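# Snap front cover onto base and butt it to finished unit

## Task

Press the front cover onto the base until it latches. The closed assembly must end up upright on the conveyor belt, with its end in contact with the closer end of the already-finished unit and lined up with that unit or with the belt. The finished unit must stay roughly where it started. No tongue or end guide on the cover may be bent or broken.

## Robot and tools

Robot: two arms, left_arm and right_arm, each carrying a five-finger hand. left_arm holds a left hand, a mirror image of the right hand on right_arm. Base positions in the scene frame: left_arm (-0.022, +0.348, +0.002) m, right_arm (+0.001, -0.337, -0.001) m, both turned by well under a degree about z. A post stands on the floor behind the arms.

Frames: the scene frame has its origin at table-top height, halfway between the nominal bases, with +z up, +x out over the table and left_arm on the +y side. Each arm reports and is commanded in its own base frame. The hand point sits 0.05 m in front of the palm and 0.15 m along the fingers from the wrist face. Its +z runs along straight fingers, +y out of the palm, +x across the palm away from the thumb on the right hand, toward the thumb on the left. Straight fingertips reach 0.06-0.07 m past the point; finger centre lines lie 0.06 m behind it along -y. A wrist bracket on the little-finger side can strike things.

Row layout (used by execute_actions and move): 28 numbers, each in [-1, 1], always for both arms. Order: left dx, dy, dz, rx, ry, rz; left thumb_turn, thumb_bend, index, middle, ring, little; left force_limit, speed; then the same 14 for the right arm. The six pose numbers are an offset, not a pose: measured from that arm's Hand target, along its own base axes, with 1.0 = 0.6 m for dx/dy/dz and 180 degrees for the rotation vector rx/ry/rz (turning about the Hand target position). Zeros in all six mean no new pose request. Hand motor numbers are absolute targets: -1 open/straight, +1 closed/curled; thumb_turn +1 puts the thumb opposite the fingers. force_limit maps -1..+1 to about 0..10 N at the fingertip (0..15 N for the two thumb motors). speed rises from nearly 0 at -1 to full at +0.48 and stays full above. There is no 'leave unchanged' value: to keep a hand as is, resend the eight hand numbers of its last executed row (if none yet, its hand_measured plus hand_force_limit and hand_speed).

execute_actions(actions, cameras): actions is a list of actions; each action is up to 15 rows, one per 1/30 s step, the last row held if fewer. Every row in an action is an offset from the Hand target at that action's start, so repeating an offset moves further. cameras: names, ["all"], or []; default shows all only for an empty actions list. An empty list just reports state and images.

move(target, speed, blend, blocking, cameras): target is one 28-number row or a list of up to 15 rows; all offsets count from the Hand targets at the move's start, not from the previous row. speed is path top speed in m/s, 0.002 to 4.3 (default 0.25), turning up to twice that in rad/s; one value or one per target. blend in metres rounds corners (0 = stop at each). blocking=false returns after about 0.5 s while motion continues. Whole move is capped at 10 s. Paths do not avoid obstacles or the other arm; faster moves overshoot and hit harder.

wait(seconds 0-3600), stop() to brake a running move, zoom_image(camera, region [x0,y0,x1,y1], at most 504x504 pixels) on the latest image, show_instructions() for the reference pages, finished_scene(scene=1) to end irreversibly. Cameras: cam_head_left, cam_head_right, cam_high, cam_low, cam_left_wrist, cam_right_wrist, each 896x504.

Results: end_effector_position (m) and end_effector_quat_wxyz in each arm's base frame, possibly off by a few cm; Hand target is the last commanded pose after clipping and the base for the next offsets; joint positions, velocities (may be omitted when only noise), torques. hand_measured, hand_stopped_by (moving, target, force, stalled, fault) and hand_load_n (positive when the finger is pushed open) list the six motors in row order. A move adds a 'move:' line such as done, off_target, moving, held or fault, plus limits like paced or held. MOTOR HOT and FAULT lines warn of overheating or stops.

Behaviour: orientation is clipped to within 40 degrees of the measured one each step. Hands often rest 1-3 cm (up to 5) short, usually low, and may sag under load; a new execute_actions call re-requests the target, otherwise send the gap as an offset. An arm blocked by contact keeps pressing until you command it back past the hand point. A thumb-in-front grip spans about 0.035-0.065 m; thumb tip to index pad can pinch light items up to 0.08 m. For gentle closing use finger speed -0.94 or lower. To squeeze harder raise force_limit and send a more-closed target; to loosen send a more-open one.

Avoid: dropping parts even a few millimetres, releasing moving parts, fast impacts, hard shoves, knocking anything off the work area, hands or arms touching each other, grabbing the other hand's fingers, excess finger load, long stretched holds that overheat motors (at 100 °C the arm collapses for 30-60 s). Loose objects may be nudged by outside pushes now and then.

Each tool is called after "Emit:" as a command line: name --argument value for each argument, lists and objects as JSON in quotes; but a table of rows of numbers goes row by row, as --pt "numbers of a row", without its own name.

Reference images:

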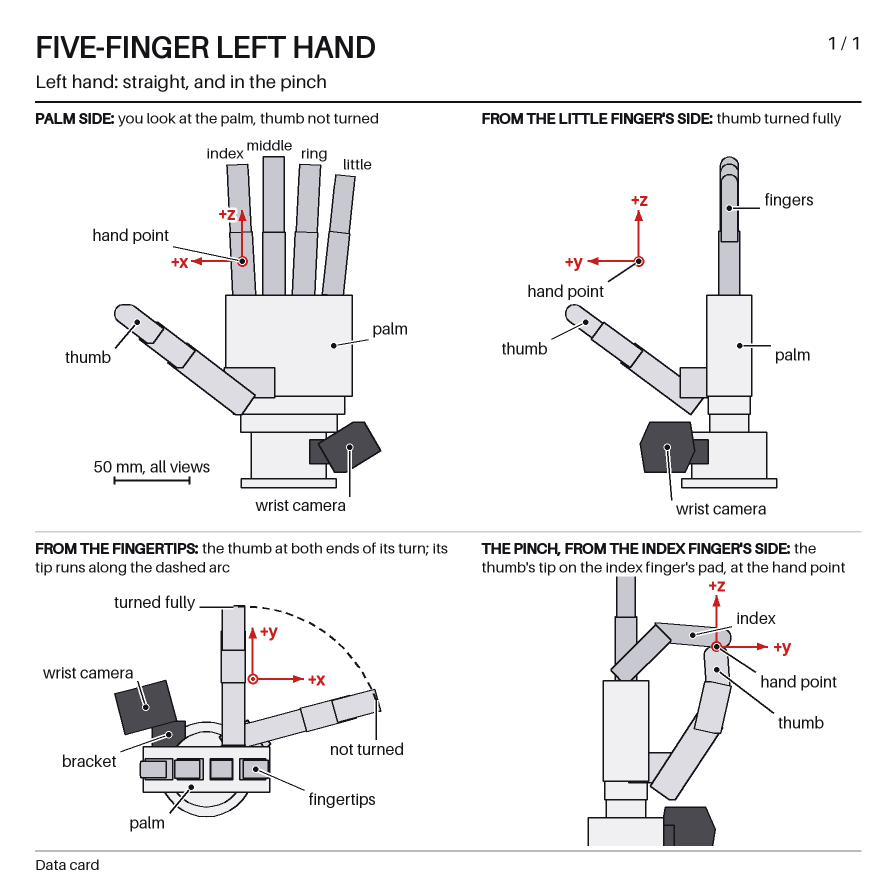

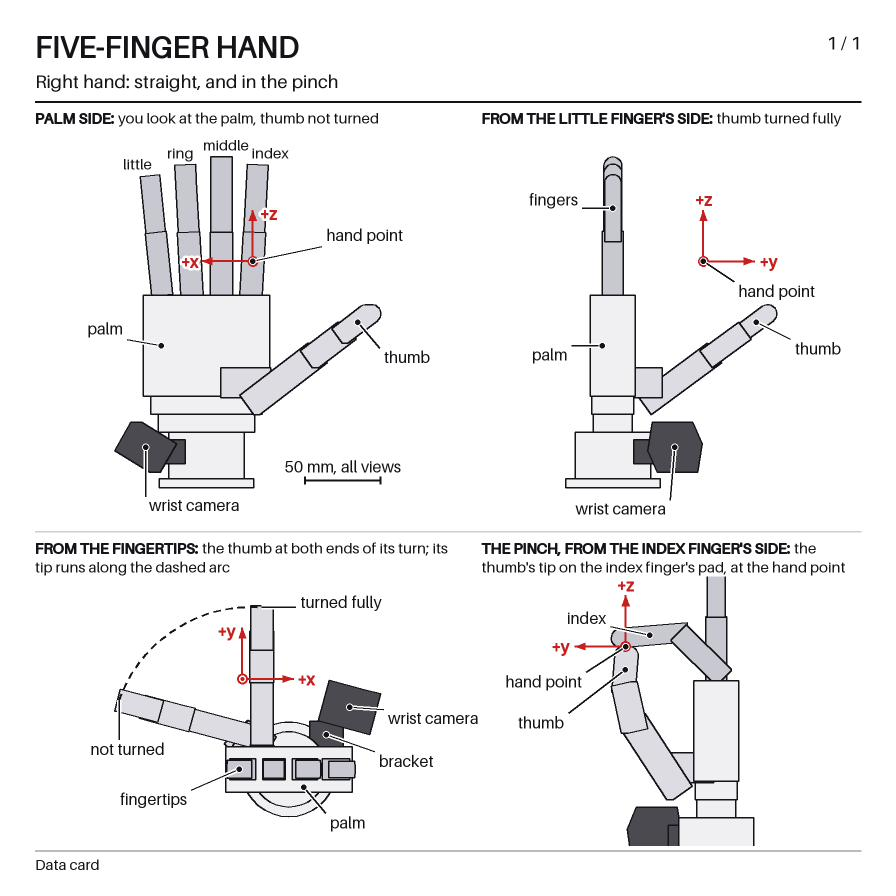

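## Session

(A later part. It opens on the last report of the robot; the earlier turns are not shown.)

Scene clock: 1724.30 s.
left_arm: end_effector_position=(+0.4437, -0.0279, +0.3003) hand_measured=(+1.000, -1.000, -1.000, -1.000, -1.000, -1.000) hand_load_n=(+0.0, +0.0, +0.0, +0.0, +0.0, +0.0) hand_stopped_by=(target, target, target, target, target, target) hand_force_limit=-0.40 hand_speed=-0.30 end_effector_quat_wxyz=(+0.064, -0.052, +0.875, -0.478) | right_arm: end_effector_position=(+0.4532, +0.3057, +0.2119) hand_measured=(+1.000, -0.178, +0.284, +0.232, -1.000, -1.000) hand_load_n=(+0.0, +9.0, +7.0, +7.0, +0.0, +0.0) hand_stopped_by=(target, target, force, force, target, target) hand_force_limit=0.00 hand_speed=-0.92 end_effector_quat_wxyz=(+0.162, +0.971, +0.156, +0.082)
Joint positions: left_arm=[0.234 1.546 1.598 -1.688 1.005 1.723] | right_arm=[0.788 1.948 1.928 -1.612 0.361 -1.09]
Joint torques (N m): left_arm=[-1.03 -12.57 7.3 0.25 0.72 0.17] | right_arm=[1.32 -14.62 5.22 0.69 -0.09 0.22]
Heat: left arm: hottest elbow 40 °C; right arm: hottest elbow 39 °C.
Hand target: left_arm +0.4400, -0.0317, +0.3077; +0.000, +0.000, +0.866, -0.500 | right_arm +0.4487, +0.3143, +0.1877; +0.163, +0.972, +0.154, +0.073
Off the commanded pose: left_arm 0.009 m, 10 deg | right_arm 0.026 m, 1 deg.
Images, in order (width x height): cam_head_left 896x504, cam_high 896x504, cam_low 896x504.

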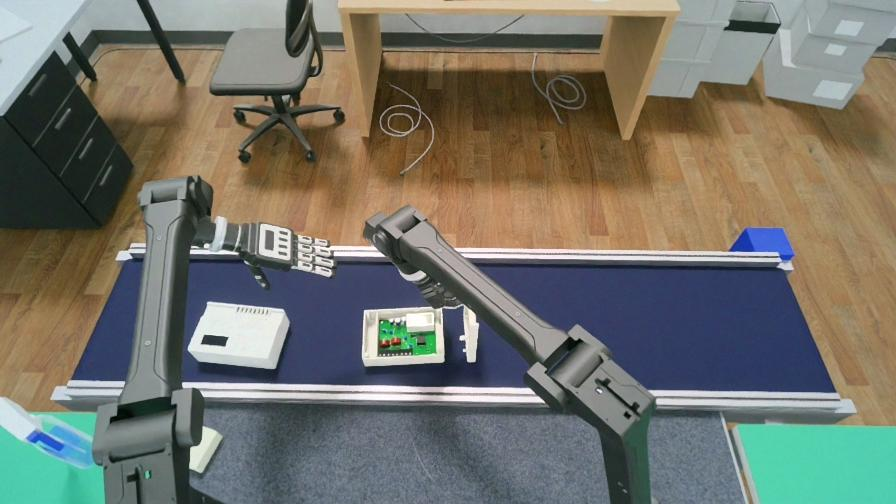

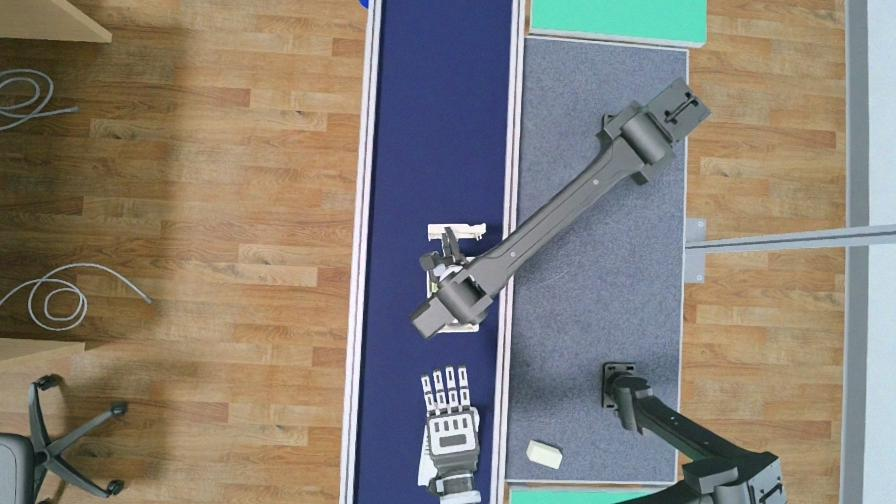

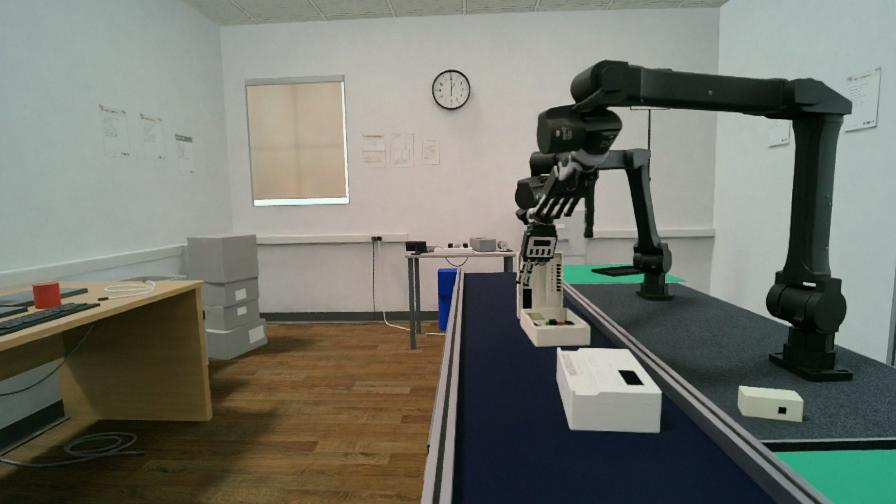

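Emit:
move --target '[0,0,0,0,0,0,1,-1,-1,-1,-1,-1,-0.4,-0.3,0,0.01,0.01,-0.011,0,0,1,-0.17,0.35,0.3,-1,-1,0.0,-0.92]' --speed 0.04 --cameras '["cam_high","cam_head_left"]'

Emit:
zoom_image --camera "cam_high" --region '[410, 210, 500, 280]'

Emit:
zoom_image --camera "cam_head_left" --region '[420, 280, 500, 380]'

Scene clock: 1737.37 s.
left_arm: end_effector_position=(+0.4437, -0.0279, +0.3003) hand_measured=(+1.000, -1.000, -1.000, -1.000, -1.000, -1.000) hand_load_n=(+0.0, +0.0, +0.0, +0.0, +0.0, +0.0) hand_stopped_by=(target, target, target, target, target, target) hand_force_limit=-0.40 hand_speed=-0.30 end_effector_quat_wxyz=(+0.064, -0.052, +0.875, -0.478) | right_arm: end_effector_position=(+0.4524, +0.3061, +0.2122) hand_measured=(+1.000, -0.178, +0.284, +0.232, -1.000, -1.000) hand_load_n=(+0.0, +9.5, +6.5, +7.0, +0.0, +0.0) hand_stopped_by=(target, target, force, force, target, target) hand_force_limit=0.00 hand_speed=-0.92 end_effector_quat_wxyz=(+0.176, +0.968, +0.159, +0.084)
Joint positions: left_arm=[0.234 1.546 1.598 -1.688 1.005 1.723] | right_arm=[0.797 1.956 1.932 -1.624 0.385 -1.084]
Joint torques (N m): left_arm=[-0.97 -12.28 7.46 0.29 0.7 0.12] | right_arm=[1.73 -13.16 8.61 -0.87 -0.14 0.3]
Heat: left arm: hottest elbow 40 °C; right arm: hottest elbow 38 °C.
Hand target: left_arm +0.4400, -0.0317, +0.3077; +0.000, +0.000, +0.866, -0.500 | right_arm +0.4488, +0.3202, +0.1937; +0.180, +0.969, +0.156, +0.070
Off the commanded pose: left_arm 0.009 m, 10 deg | right_arm 0.024 m, 2 deg.
joint sent to its limit (left arm) — joint 4 (wrist pitch), lower limit. The joint targets are off in orientation, not in position.
move: off_target (right_arm)
Images, in order (width x height): cam_head_left 896x504, cam_high 896x504.

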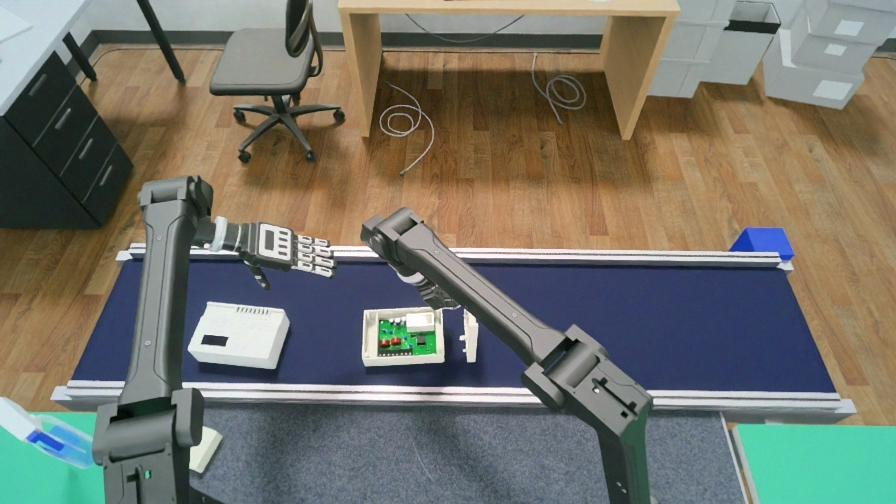

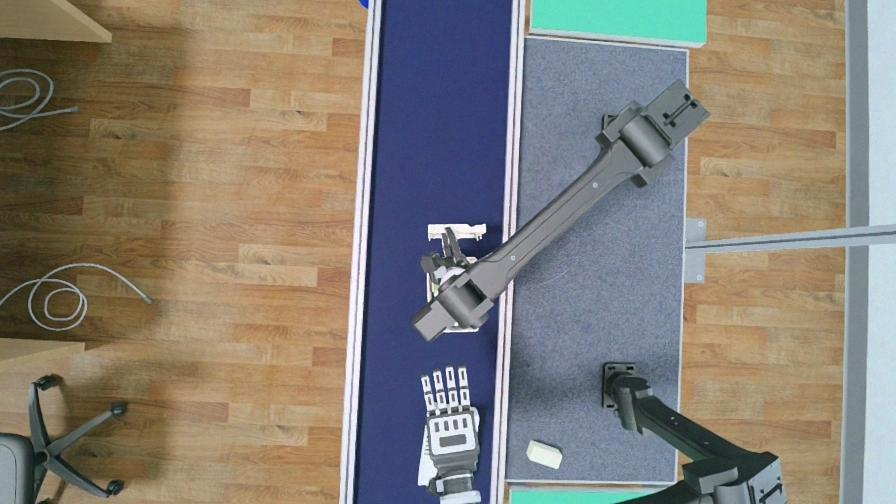

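Scaled by 5.600 from the camera's image (finer frame: 1280x720).

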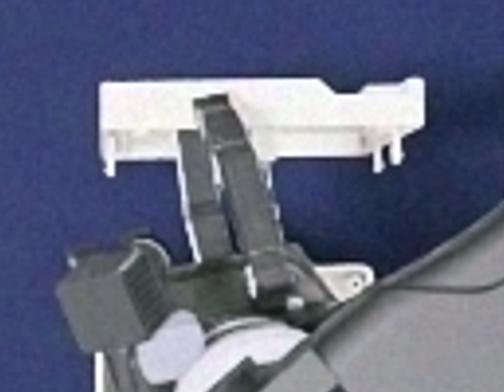

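Scaled by 5.040 from the camera's image (finer frame: 1280x720).

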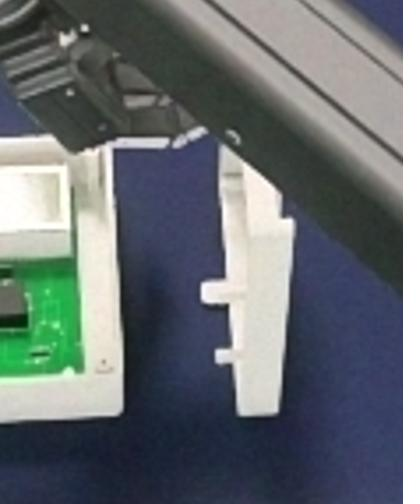

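Emit:
execute_actions --actions '[]' --cameras '["cam_high", "cam_low", "cam_left_wrist", "cam_head_left"]'

Scene clock: 1751.83 s.
left_arm: end_effector_position=(+0.4437, -0.0279, +0.3003) hand_measured=(+1.000, -1.000, -1.000, -1.000, -1.000, -1.000) hand_load_n=(+0.0, +0.0, +0.0, +0.0, +0.0, +0.0) hand_stopped_by=(target, target, target, target, target, target) hand_force_limit=-0.40 hand_speed=-0.30 end_effector_quat_wxyz=(+0.064, -0.052, +0.875, -0.478) | right_arm: end_effector_position=(+0.4524, +0.3061, +0.2122) hand_measured=(+1.000, -0.178, +0.284, +0.232, -1.000, -1.000) hand_load_n=(+0.0, +9.5, +6.5, +7.0, +0.0, +0.0) hand_stopped_by=(target, target, force, force, target, target) hand_force_limit=0.00 hand_speed=-0.92 end_effector_quat_wxyz=(+0.176, +0.968, +0.159, +0.084)
Joint positions: left_arm=[0.234 1.546 1.598 -1.688 1.005 1.723] | right_arm=[0.797 1.956 1.932 -1.624 0.385 -1.084]
Joint velocities: within noise
Joint torques (N m): left_arm=[-0.62 -12.63 7.39 0.27 0.73 0.14] | right_arm=[1.73 -13.16 8.64 -0.83 -0.15 0.32]
Heat: left arm: hottest elbow 40 °C; right arm: hottest elbow 38 °C.
Hand target: left_arm +0.4400, -0.0317, +0.3077; +0.000, +0.000, +0.866, -0.500 | right_arm +0.4488, +0.3202, +0.1937; +0.180, +0.969, +0.156, +0.070
Off the commanded pose: left_arm 0.009 m, 10 deg | right_arm 0.024 m, 2 deg.
Images, in order (width x height): cam_head_left 896x504, cam_high 896x504, cam_low 896x504, cam_left_wrist 896x504.

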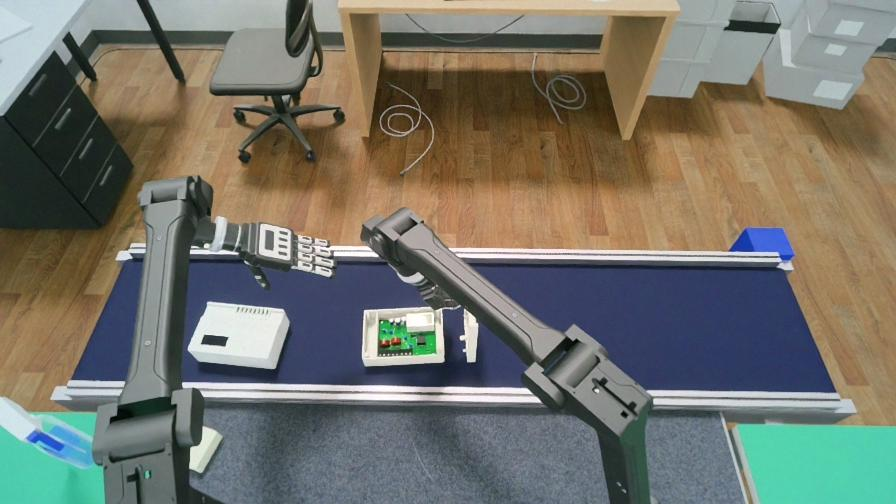

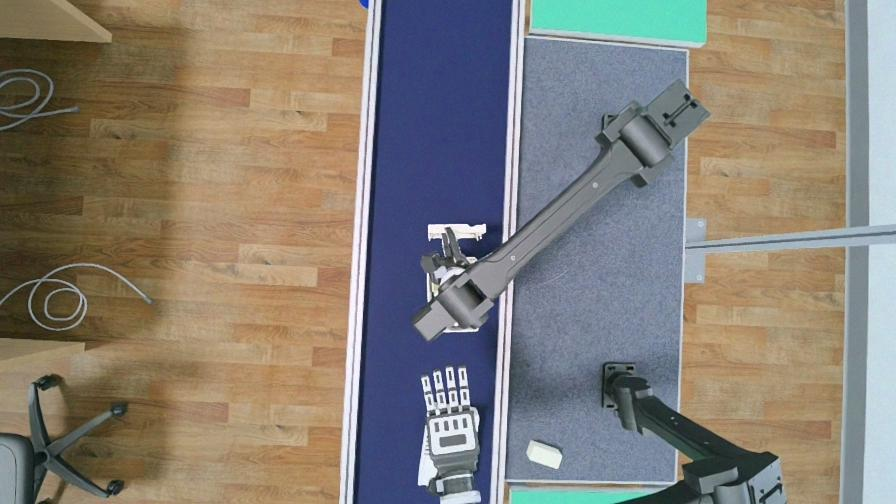

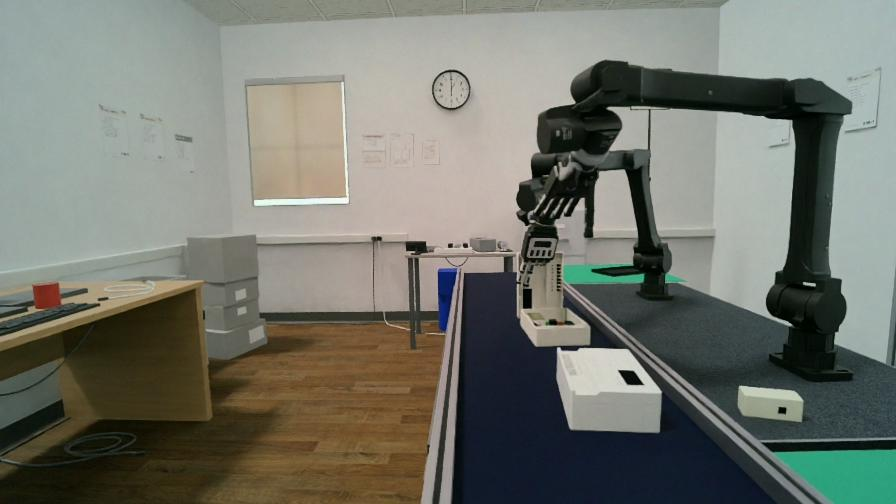

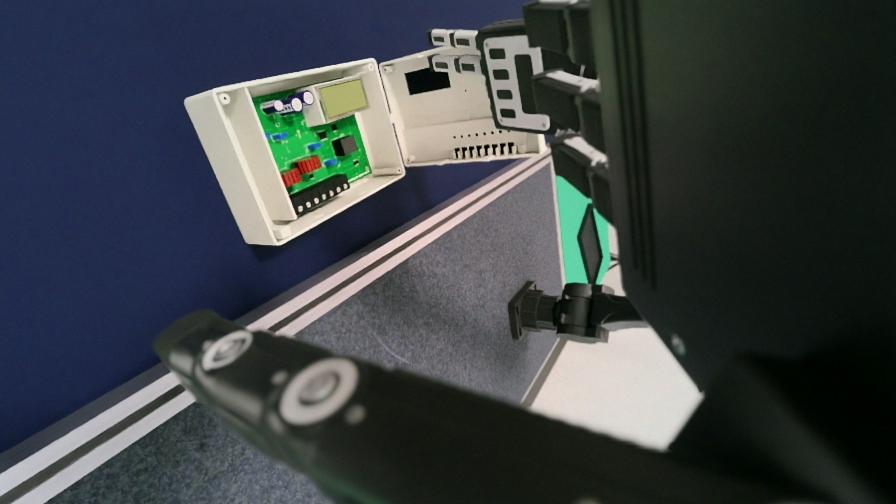

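Emit:
move --target '[0.02,-0.05,0.1,0.333,0,0,1,-1,-1,-1,-1,-1,-0.4,-0.3,0,0,0,0,0,0,1,-0.17,0.35,0.3,-1,-1,0.0,-0.92]' --speed 0.25 --cameras '["cam_high","cam_low"]'

Emit:
zoom_image --camera "cam_low" --region '[460, 200, 620, 360]'

Scene clock: 1791.43 s.
left_arm: end_effector_position=(+0.4466, -0.0596, +0.3519) hand_measured=(+1.000, -1.000, -1.000, -1.000, -1.000, -1.000) hand_load_n=(+0.5, +0.0, +0.0, +0.0, +0.0, +0.0) hand_stopped_by=(target, target, target, target, target, target) hand_force_limit=-0.40 hand_speed=-0.30 end_effector_quat_wxyz=(+0.089, +0.013, +0.996, -0.009) | right_arm: end_effector_position=(+0.4524, +0.3061, +0.2122) hand_measured=(+1.000, -0.178, +0.284, +0.232, -1.000, -1.000) hand_load_n=(+0.0, +9.5, +6.5, +7.5, +0.0, +0.0) hand_stopped_by=(target, target, force, force, target, target) hand_force_limit=0.00 hand_speed=-0.92 end_effector_quat_wxyz=(+0.176, +0.968, +0.159, +0.084)
Joint positions: left_arm=[-0.257 1.539 1.834 -1.688 -0.025 1.342] | right_arm=[0.797 1.956 1.932 -1.624 0.385 -1.084]
Joint torques (N m): left_arm=[-0.32 -10.87 10.56 0.69 -0.27 -0.18] | right_arm=[1.73 -13.16 8.62 -0.83 -0.14 0.32]
Heat: left arm: hottest elbow 40 °C; right arm: hottest elbow 37 °C.
Hand target: left_arm +0.4520, -0.0616, +0.3676; +0.000, +0.000, +1.000, +0.000 | right_arm +0.4488, +0.3202, +0.1937; +0.180, +0.969, +0.156, +0.070
Off the commanded pose: left_arm 0.017 m, 10 deg | right_arm 0.023 m, 2 deg.
joint sent to its limit (left arm) — joint 4 (wrist pitch), lower limit. The joint targets are off in orientation, not in position.
move: off_target (left_arm)

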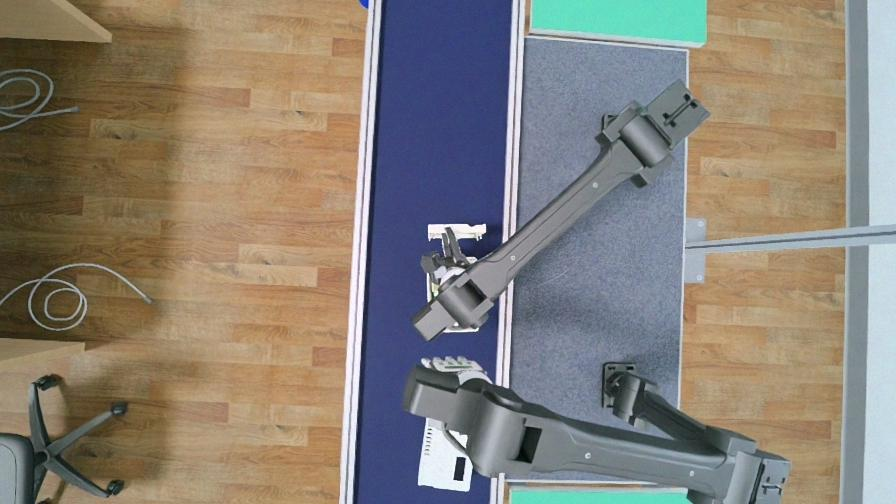

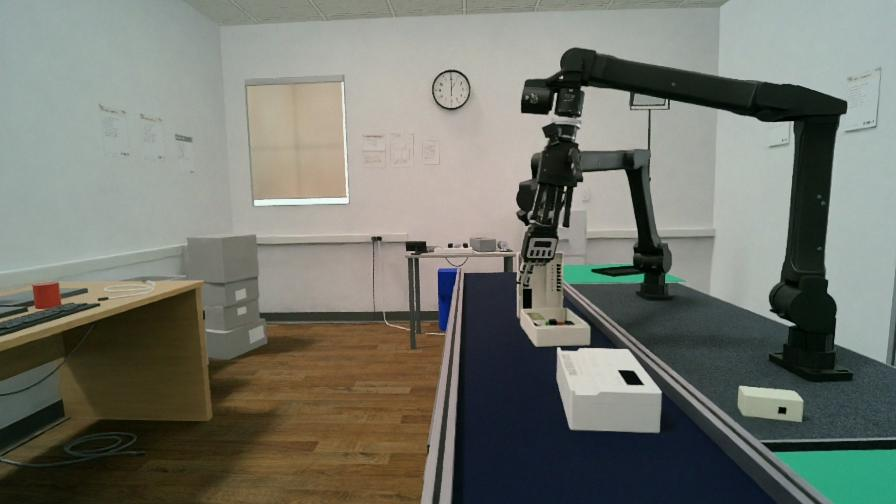

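Scaled by 3.150 from the camera's image (finer frame: 1280x720).

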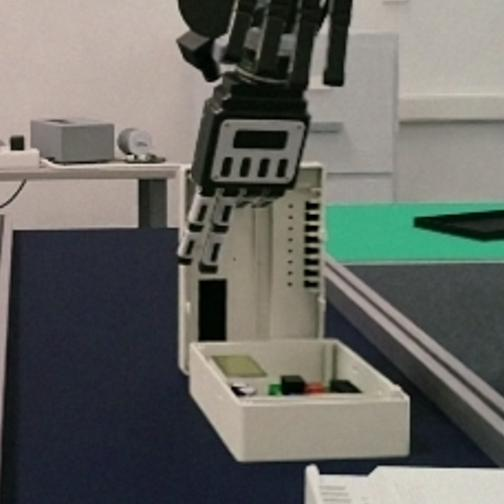

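Emit:
move --pt "0 0 0 0 0 0 1 -1 -1 -1 -1 -1 -0.4 -0.3 0.006 -0.0235 0.0 0 0 0 1 -0.17 0.1 0.1 -1 -1 0.0 -0.92" --speed 0.05 --cameras '["cam_high"]'

Emit:
zoom_image --camera "cam_high" --region '[410, 210, 500, 280]'

Scene clock: 1795.87 s.
left_arm: end_effector_position=(+0.4466, -0.0597, +0.3519) hand_measured=(+1.000, -1.000, -1.000, -1.000, -1.000, -1.000) hand_load_n=(+0.0, +0.0, +0.0, +0.0, +0.0, +0.0) hand_stopped_by=(target, target, target, target, target, target) hand_force_limit=-0.40 hand_speed=-0.30 end_effector_quat_wxyz=(+0.089, +0.013, +0.996, -0.009) | right_arm: end_effector_position=(+0.4527, +0.3056, +0.2133) hand_measured=(+1.000, -0.176, +0.100, +0.100, -1.000, -1.000) hand_load_n=(+0.0, +4.0, +0.0, -1.0, +0.0, +0.0) hand_stopped_by=(target, target, target, target, target, target) hand_force_limit=0.00 hand_speed=-0.92 end_effector_quat_wxyz=(+0.177, +0.968, +0.159, +0.086)
Joint positions: left_arm=[-0.257 1.539 1.834 -1.688 -0.025 1.341] | right_arm=[0.797 1.955 1.932 -1.624 0.389 -1.084]
Joint torques (N m): left_arm=[-0.32 -10.93 10.56 0.64 -0.21 -0.13] | right_arm=[-0.09 -14.62 6.06 -0.06 -0.22 0.12]
Heat: left arm: hottest elbow 41 °C; right arm: hottest elbow 37 °C.
Hand target: left_arm +0.4520, -0.0616, +0.3677; +0.000, +0.000, +1.000, +0.000 | right_arm +0.4524, +0.3061, +0.1937; +0.180, +0.969, +0.156, +0.070
Off the commanded pose: left_arm 0.017 m, 10 deg | right_arm 0.020 m, 2 deg.
joint sent to its limit (left arm) — joint 4 (wrist pitch), lower limit. The joint targets are off in orientation, not in position.
move: off_target (right_arm)

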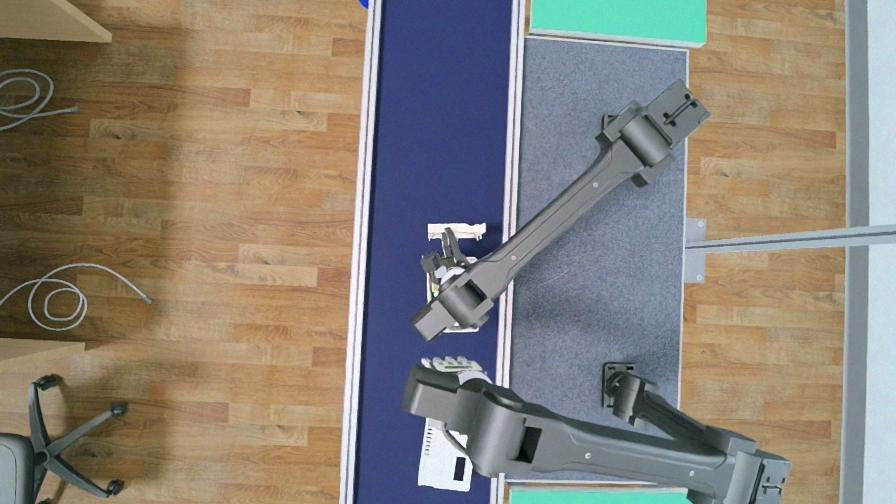

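Scaled by 5.600 from the camera's image (finer frame: 1280x720).

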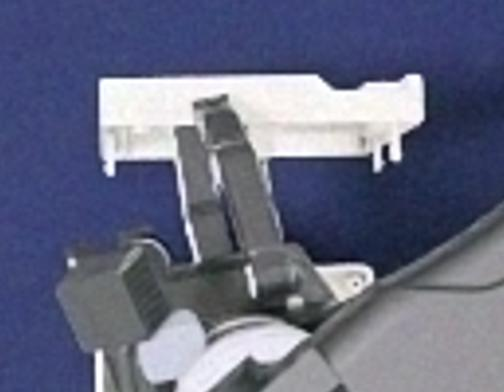

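Emit:
move --pt "0 0 0 0 0 0 1 -1 -1 -1 -1 -1 -0.4 -0.3 0.0 0.0 0.01 0 0 0 1 -0.17 -1 -1 -1 -1 0.0 -0.6" --pt "0 0 0 0 0 0 1 -1 -1 -1 -1 -1 -0.4 -0.3 0.0 0.0 0.24 0 0 0 1 -0.17 -1 -1 -1 -1 0.0 -0.6" --speed '[0.05,0.2]' --cameras '["cam_high","cam_low"]'

Emit:
zoom_image --camera "cam_high" --region '[410, 210, 500, 280]'

Scene clock: 1802.17 s.
left_arm: end_effector_position=(+0.4466, -0.0597, +0.3519) hand_measured=(+1.000, -1.000, -1.000, -1.000, -1.000, -1.000) hand_load_n=(+0.0, +0.0, +0.0, +0.0, +0.0, +0.0) hand_stopped_by=(target, target, target, target, target, target) hand_force_limit=-0.40 hand_speed=-0.30 end_effector_quat_wxyz=(+0.089, +0.013, +0.996, -0.009) | right_arm: end_effector_position=(+0.4509, +0.2968, +0.3351) hand_measured=(+1.000, -0.174, -1.000, -1.000, -1.000, -1.000) hand_load_n=(+0.0, +0.0, +0.0, +0.0, +0.0, +0.0) hand_stopped_by=(target, target, target, target, target, target) hand_force_limit=0.00 hand_speed=-0.60 end_effector_quat_wxyz=(+0.131, +0.962, +0.171, +0.170)
Joint positions: left_arm=[-0.257 1.539 1.834 -1.688 -0.025 1.341] | right_arm=[0.801 1.81 2.055 -1.683 0.413 -1.15]
Joint torques (N m): left_arm=[-0.26 -10.64 10.67 0.76 -0.24 -0.12] | right_arm=[1.32 -13.57 9.43 -0.46 0.48 -0.06]
Heat: left arm: hottest elbow 41 °C; right arm: hottest elbow 37 °C.
Hand target: left_arm +0.4520, -0.0616, +0.3677; +0.000, +0.000, +1.000, +0.000 | right_arm +0.4523, +0.3062, +0.3378; +0.180, +0.969, +0.156, +0.070
Off the commanded pose: left_arm 0.017 m, 10 deg | right_arm 0.010 m, 13 deg.
joint sent to its limit (left arm) — joint 4 (wrist pitch), lower limit. The joint targets are off in orientation, not in position.
joint sent to its limit (right arm) — joint 4 (wrist pitch), lower limit. The joint targets are off in orientation, not in position.
move: off_target (right_arm)

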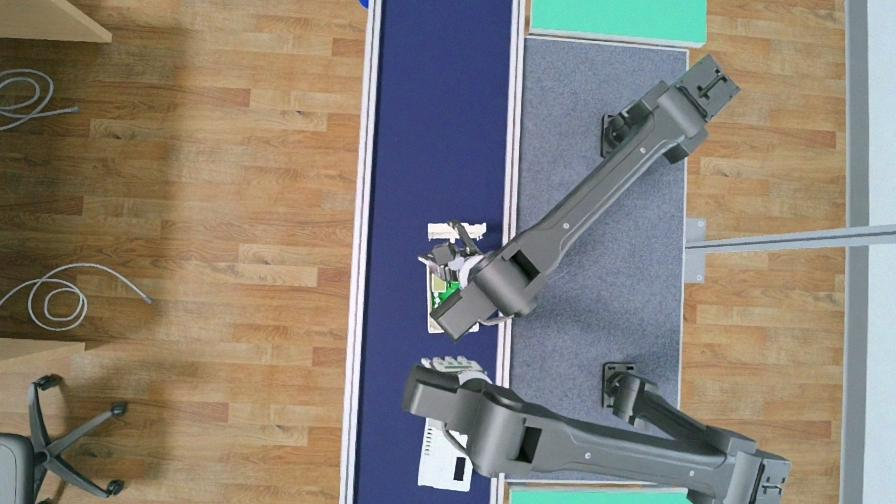

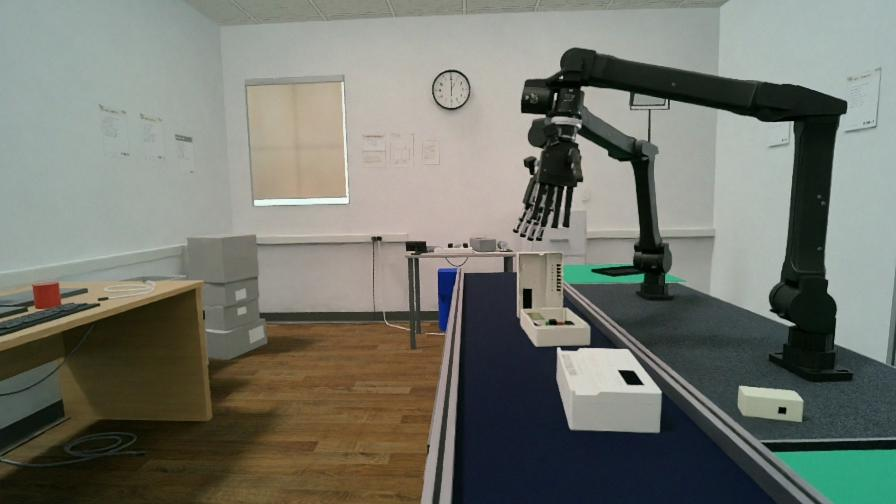

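Scaled by 5.600 from the camera's image (finer frame: 1280x720).

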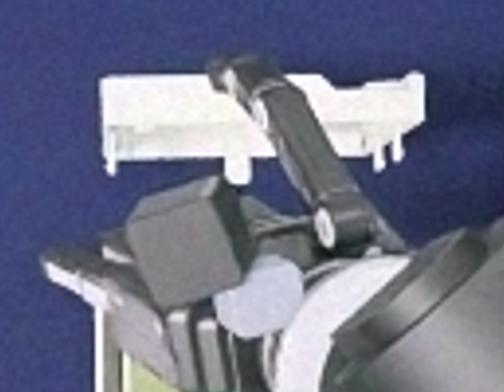

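Emit:
move --pt "0 0 0 0 0 0 1 -1 -1 -1 -1 -1 -0.4 -0.3 -0.203 -0.177 0.1 0 0 0 1 -0.17 -1 -1 -1 -1 0.0 -0.6" --pt "0 0 0 0 0 0 1 -1 -1 -1 -1 -1 -0.4 -0.3 -0.253 -0.9 0.07 0 0 0 1 -0.17 -1 -1 -1 -1 0.0 -0.6" --speed '[0.3,0.5]' --blend '[0.05,0]' --cameras '["cam_high"]'

Emit:
zoom_image --camera "cam_high" --region '[410, 210, 500, 280]'

Scene clock: 1814.37 s.
left_arm: end_effector_position=(+0.4466, -0.0597, +0.3519) hand_measured=(+1.000, -1.000, -1.000, -1.000, -1.000, -1.000) hand_load_n=(+0.0, +0.0, +0.5, +0.0, +0.0, +0.0) hand_stopped_by=(target, target, target, target, target, target) hand_force_limit=-0.40 hand_speed=-0.30 end_effector_quat_wxyz=(+0.089, +0.013, +0.996, -0.009) | right_arm: end_effector_position=(+0.2925, -0.2306, +0.3659) hand_measured=(+1.000, -0.174, -1.000, -1.000, -1.000, -1.000) hand_load_n=(+0.0, +0.0, +0.0, +0.0, +0.0, +0.0) hand_stopped_by=(target, target, target, target, target, target) hand_force_limit=0.00 hand_speed=-0.60 end_effector_quat_wxyz=(+0.186, +0.976, +0.104, +0.037)
Joint positions: left_arm=[-0.257 1.539 1.834 -1.688 -0.025 1.341] | right_arm=[-0.331 1.124 1.376 -1.589 0.305 -2.15]
Joint torques (N m): left_arm=[-0.56 -11.11 10.63 0.73 -0.24 -0.14] | right_arm=[0.15 -5.6 9.68 0.75 0.13 -0.06]
Heat: left arm: hottest elbow 43 °C; right arm: hottest elbow 37 °C.
Hand target: left_arm +0.4520, -0.0616, +0.3677; +0.000, +0.000, +1.000, +0.000 | right_arm +0.3006, -0.2338, +0.3797; +0.180, +0.969, +0.156, +0.070
Off the commanded pose: left_arm 0.017 m, 10 deg | right_arm 0.016 m, 7 deg.
joint sent to its limit (left arm) — joint 4 (wrist pitch), lower limit. The joint targets are off in orientation, not in position.
joint sent to its limit (right arm) — joint 6 (wrist roll), lower limit. The joint targets are off in orientation, not in position.
move: off_target (right_arm)

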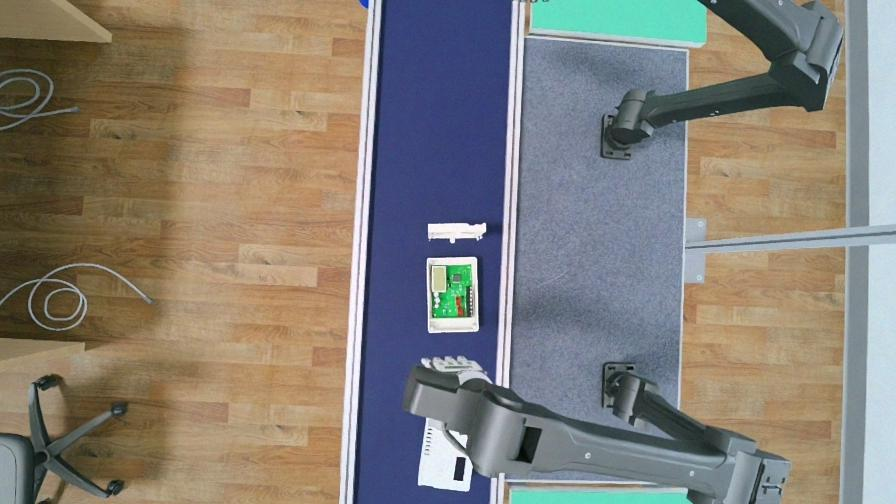

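Scaled by 5.600 from the camera's image (finer frame: 1280x720).

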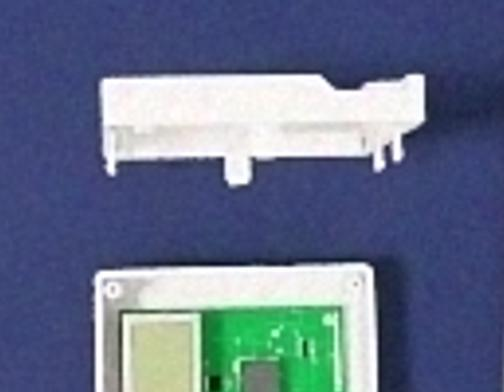

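Emit:
move --pt "0.0 -0.3 0.05 0 0 0 1 -1 -1 -1 -1 -1 -0.4 -0.3 0 0 0 0 0 0 1 -0.17 -1 -1 -1 -1 0.0 -0.6" --pt "0.042 -0.626 0.02 0 0 0 1 -1 -1 -1 -1 -1 -0.4 -0.3 0 0 0 0 0 0 1 -0.17 -1 -1 -1 -1 0.0 -0.6" --speed '[0.3,0.3]' --blend '[0.05,0]' --cameras '["cam_high","cam_low","cam_left_wrist"]'

Emit:
zoom_image --camera "cam_high" --region '[390, 190, 520, 290]'

Scene clock: 1822.53 s.
left_arm: end_effector_position=(+0.4752, -0.4394, +0.3607) hand_measured=(+1.000, -1.000, -1.000, -1.000, -1.000, -1.000) hand_load_n=(-0.5, +0.0, +0.0, +0.0, +0.0, +0.0) hand_stopped_by=(target, target, target, target, target, target) hand_force_limit=-0.40 hand_speed=-0.30 end_effector_quat_wxyz=(+0.168, +0.029, +0.976, -0.138) | right_arm: end_effector_position=(+0.2926, -0.2306, +0.3659) hand_measured=(+1.000, -0.174, -1.000, -1.000, -1.000, -1.000) hand_load_n=(+0.0, +0.0, +0.0, +0.0, +0.0, +0.0) hand_stopped_by=(target, target, target, target, target, target) hand_force_limit=0.00 hand_speed=-0.60 end_effector_quat_wxyz=(+0.186, +0.976, +0.104, +0.037)
Joint positions: left_arm=[-0.793 2.08 2.635 -1.688 -0.032 0.844] | right_arm=[-0.331 1.124 1.376 -1.589 0.305 -2.15]
Joint torques (N m): left_arm=[0.15 -18.96 9.89 1.06 0.03 -0.1] | right_arm=[0.21 -5.71 9.69 0.75 0.12 -0.08]
Heat: left arm: hottest elbow 43 °C; right arm: hottest elbow 38 °C.
Hand target: left_arm +0.4772, -0.4373, +0.3796; +0.000, +0.000, +1.000, +0.000 | right_arm +0.3006, -0.2338, +0.3797; +0.180, +0.969, +0.156, +0.070
Off the commanded pose: left_arm 0.019 m, 25 deg | right_arm 0.016 m, 7 deg.
joint sent to its limit (left arm) — joint 4 (wrist pitch), lower limit. The joint targets are off in orientation, not in position.
joint sent to its limit (right arm) — joint 6 (wrist roll), lower limit. The joint targets are off in orientation, not in position.
move: off_target (left_arm)

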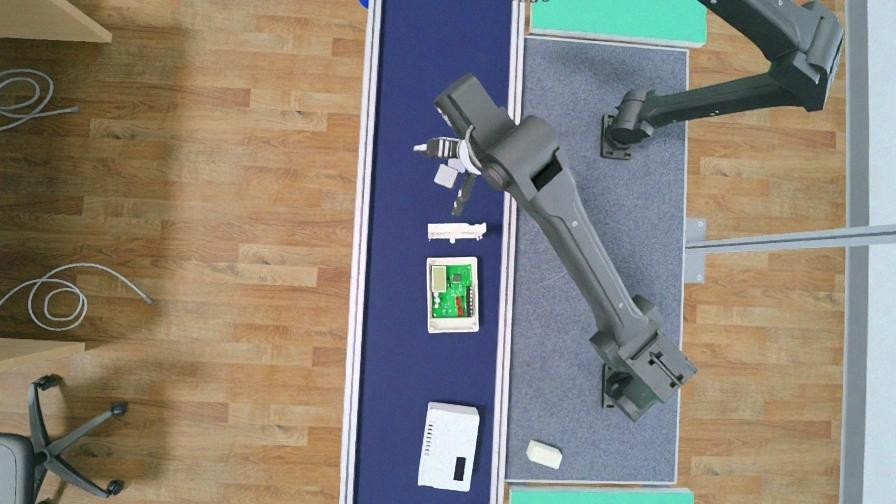

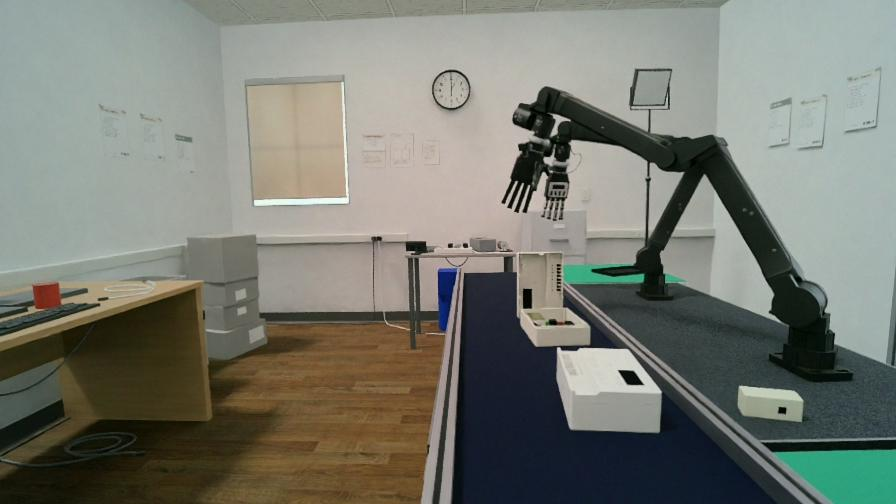

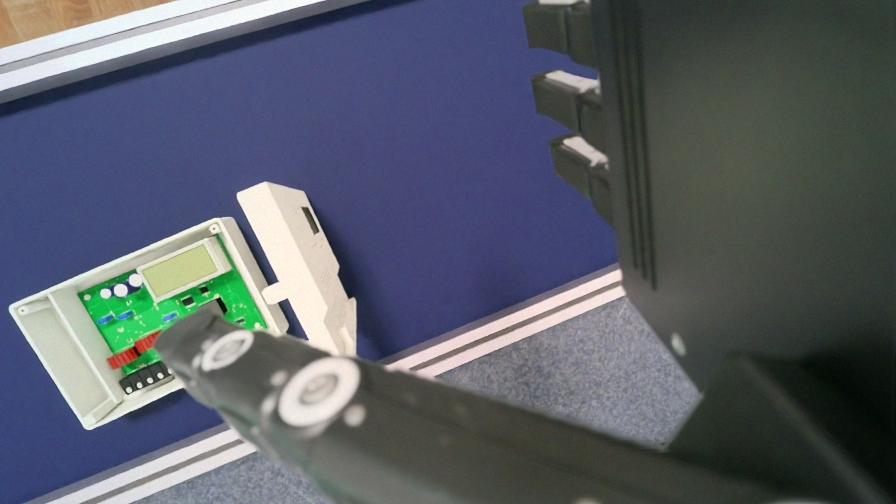

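Scaled by 3.877 from the camera's image (finer frame: 1280x720).

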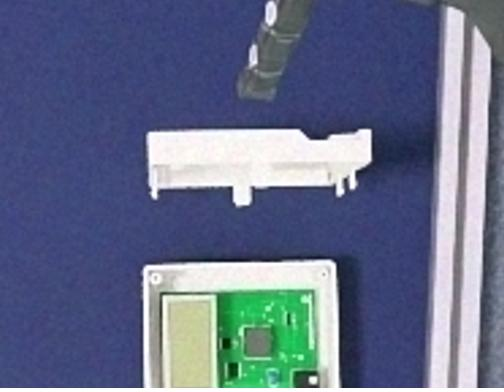

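Emit:
move --pt "0.0 -0.06 0.0 0 0 0 1 -1 -1 -1 -1 -1 -0.4 -0.3 0 0 0 0 0 0 1 -0.17 -1 -1 -1 -1 0.0 -0.6" --pt "0.0 -0.06 -0.3 0 0 0 1 -1 -1 -1 -1 -1 -0.4 -0.3 0 0 0 0 0 0 1 -0.17 -1 -1 -1 -1 0.0 -0.6" --speed '[0.2,0.15]' --blend '[0.02,0]' --cameras '["cam_high","cam_low","cam_head_left"]'

Emit:
zoom_image --camera "cam_low" --region '[460, 200, 620, 360]'

Emit:
zoom_image --camera "cam_high" --region '[400, 180, 510, 290]'

Emit:
zoom_image --camera "cam_head_left" --region '[400, 250, 560, 390]'

Scene clock: 1835.80 s.
left_arm: end_effector_position=(+0.4784, -0.4743, +0.1973) hand_measured=(+1.000, -1.000, -1.000, -1.000, -1.000, -1.000) hand_load_n=(-0.5, -0.5, +0.0, -0.5, +0.0, +0.0) hand_stopped_by=(target, target, target, target, target, target) hand_force_limit=-0.40 hand_speed=-0.30 end_effector_quat_wxyz=(+0.061, +0.013, +0.997, -0.056) | right_arm: end_effector_position=(+0.2926, -0.2306, +0.3659) hand_measured=(+1.000, -0.174, -1.000, -1.000, -1.000, -1.000) hand_load_n=(+0.0, +0.0, +0.0, +0.0, +0.0, +0.0) hand_stopped_by=(target, target, target, target, target, target) hand_force_limit=0.00 hand_speed=-0.60 end_effector_quat_wxyz=(+0.186, +0.976, +0.104, +0.037)
Joint positions: left_arm=[-0.814 2.306 2.588 -1.688 -0.01 0.784] | right_arm=[-0.331 1.124 1.376 -1.589 0.305 -2.15]
Joint torques (N m): left_arm=[-0.26 -21.42 7.57 0.58 0.05 -0.13] | right_arm=[0.15 -5.66 9.69 0.75 0.12 -0.08]
Heat: left arm: hottest elbow 44 °C; right arm: hottest elbow 38 °C.
Hand target: left_arm +0.4773, -0.4732, +0.1998; +0.000, +0.000, +1.000, +0.000 | right_arm +0.3006, -0.2338, +0.3797; +0.180, +0.969, +0.156, +0.070
Off the commanded pose: left_arm 0.003 m, 10 deg | right_arm 0.016 m, 7 deg.
joint sent to its limit (left arm) — joint 4 (wrist pitch), lower limit. The joint targets are off in orientation, not in position.
joint sent to its limit (right arm) — joint 6 (wrist roll), lower limit. The joint targets are off in orientation, not in position.
move: off_target (left_arm)
Images, in order (width x height): cam_head_left 896x504, cam_high 896x504, cam_low 896x504.

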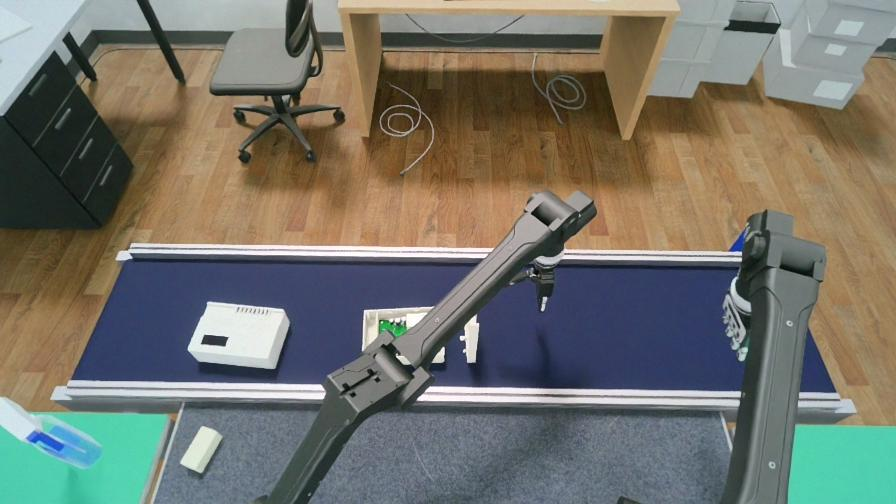

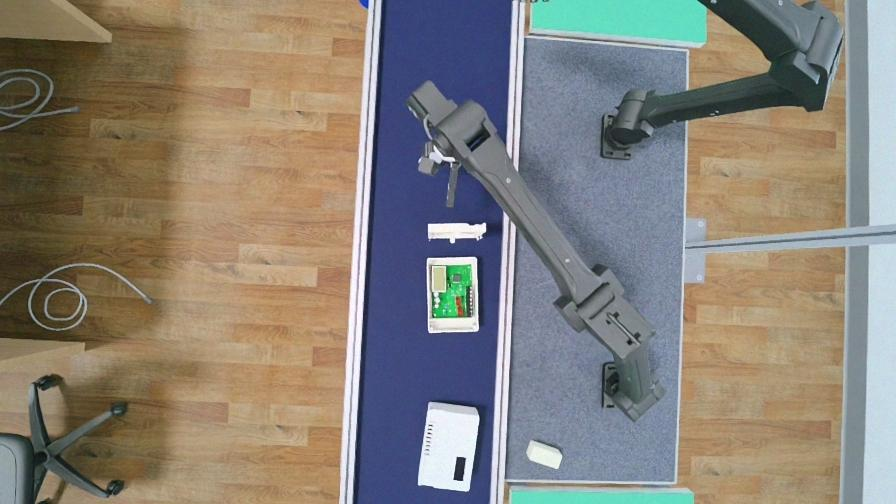

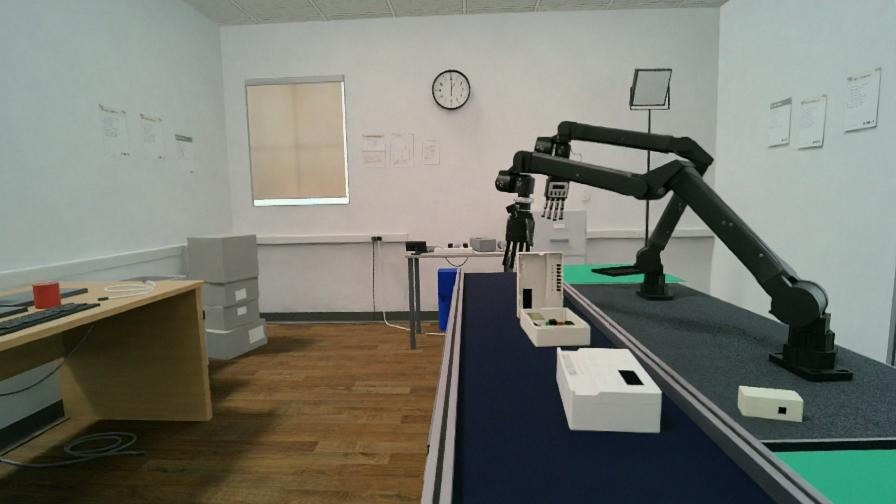

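Scaled by 3.150 from the camera's image (finer frame: 1280x720).

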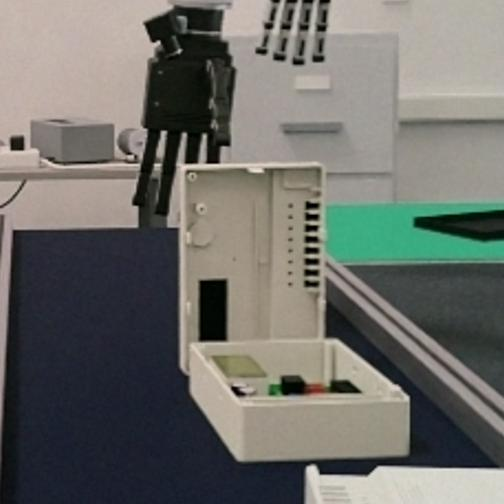

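Scaled by 4.582 from the camera's image (finer frame: 1280x720).

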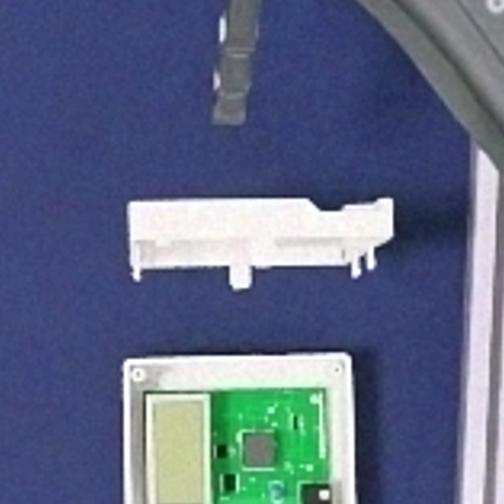

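Scaled by 3.150 from the camera's image (finer frame: 1280x720).

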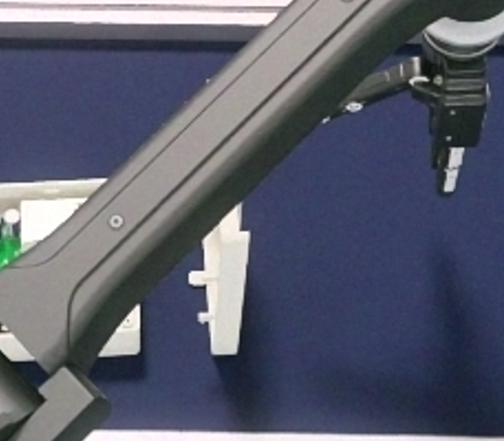

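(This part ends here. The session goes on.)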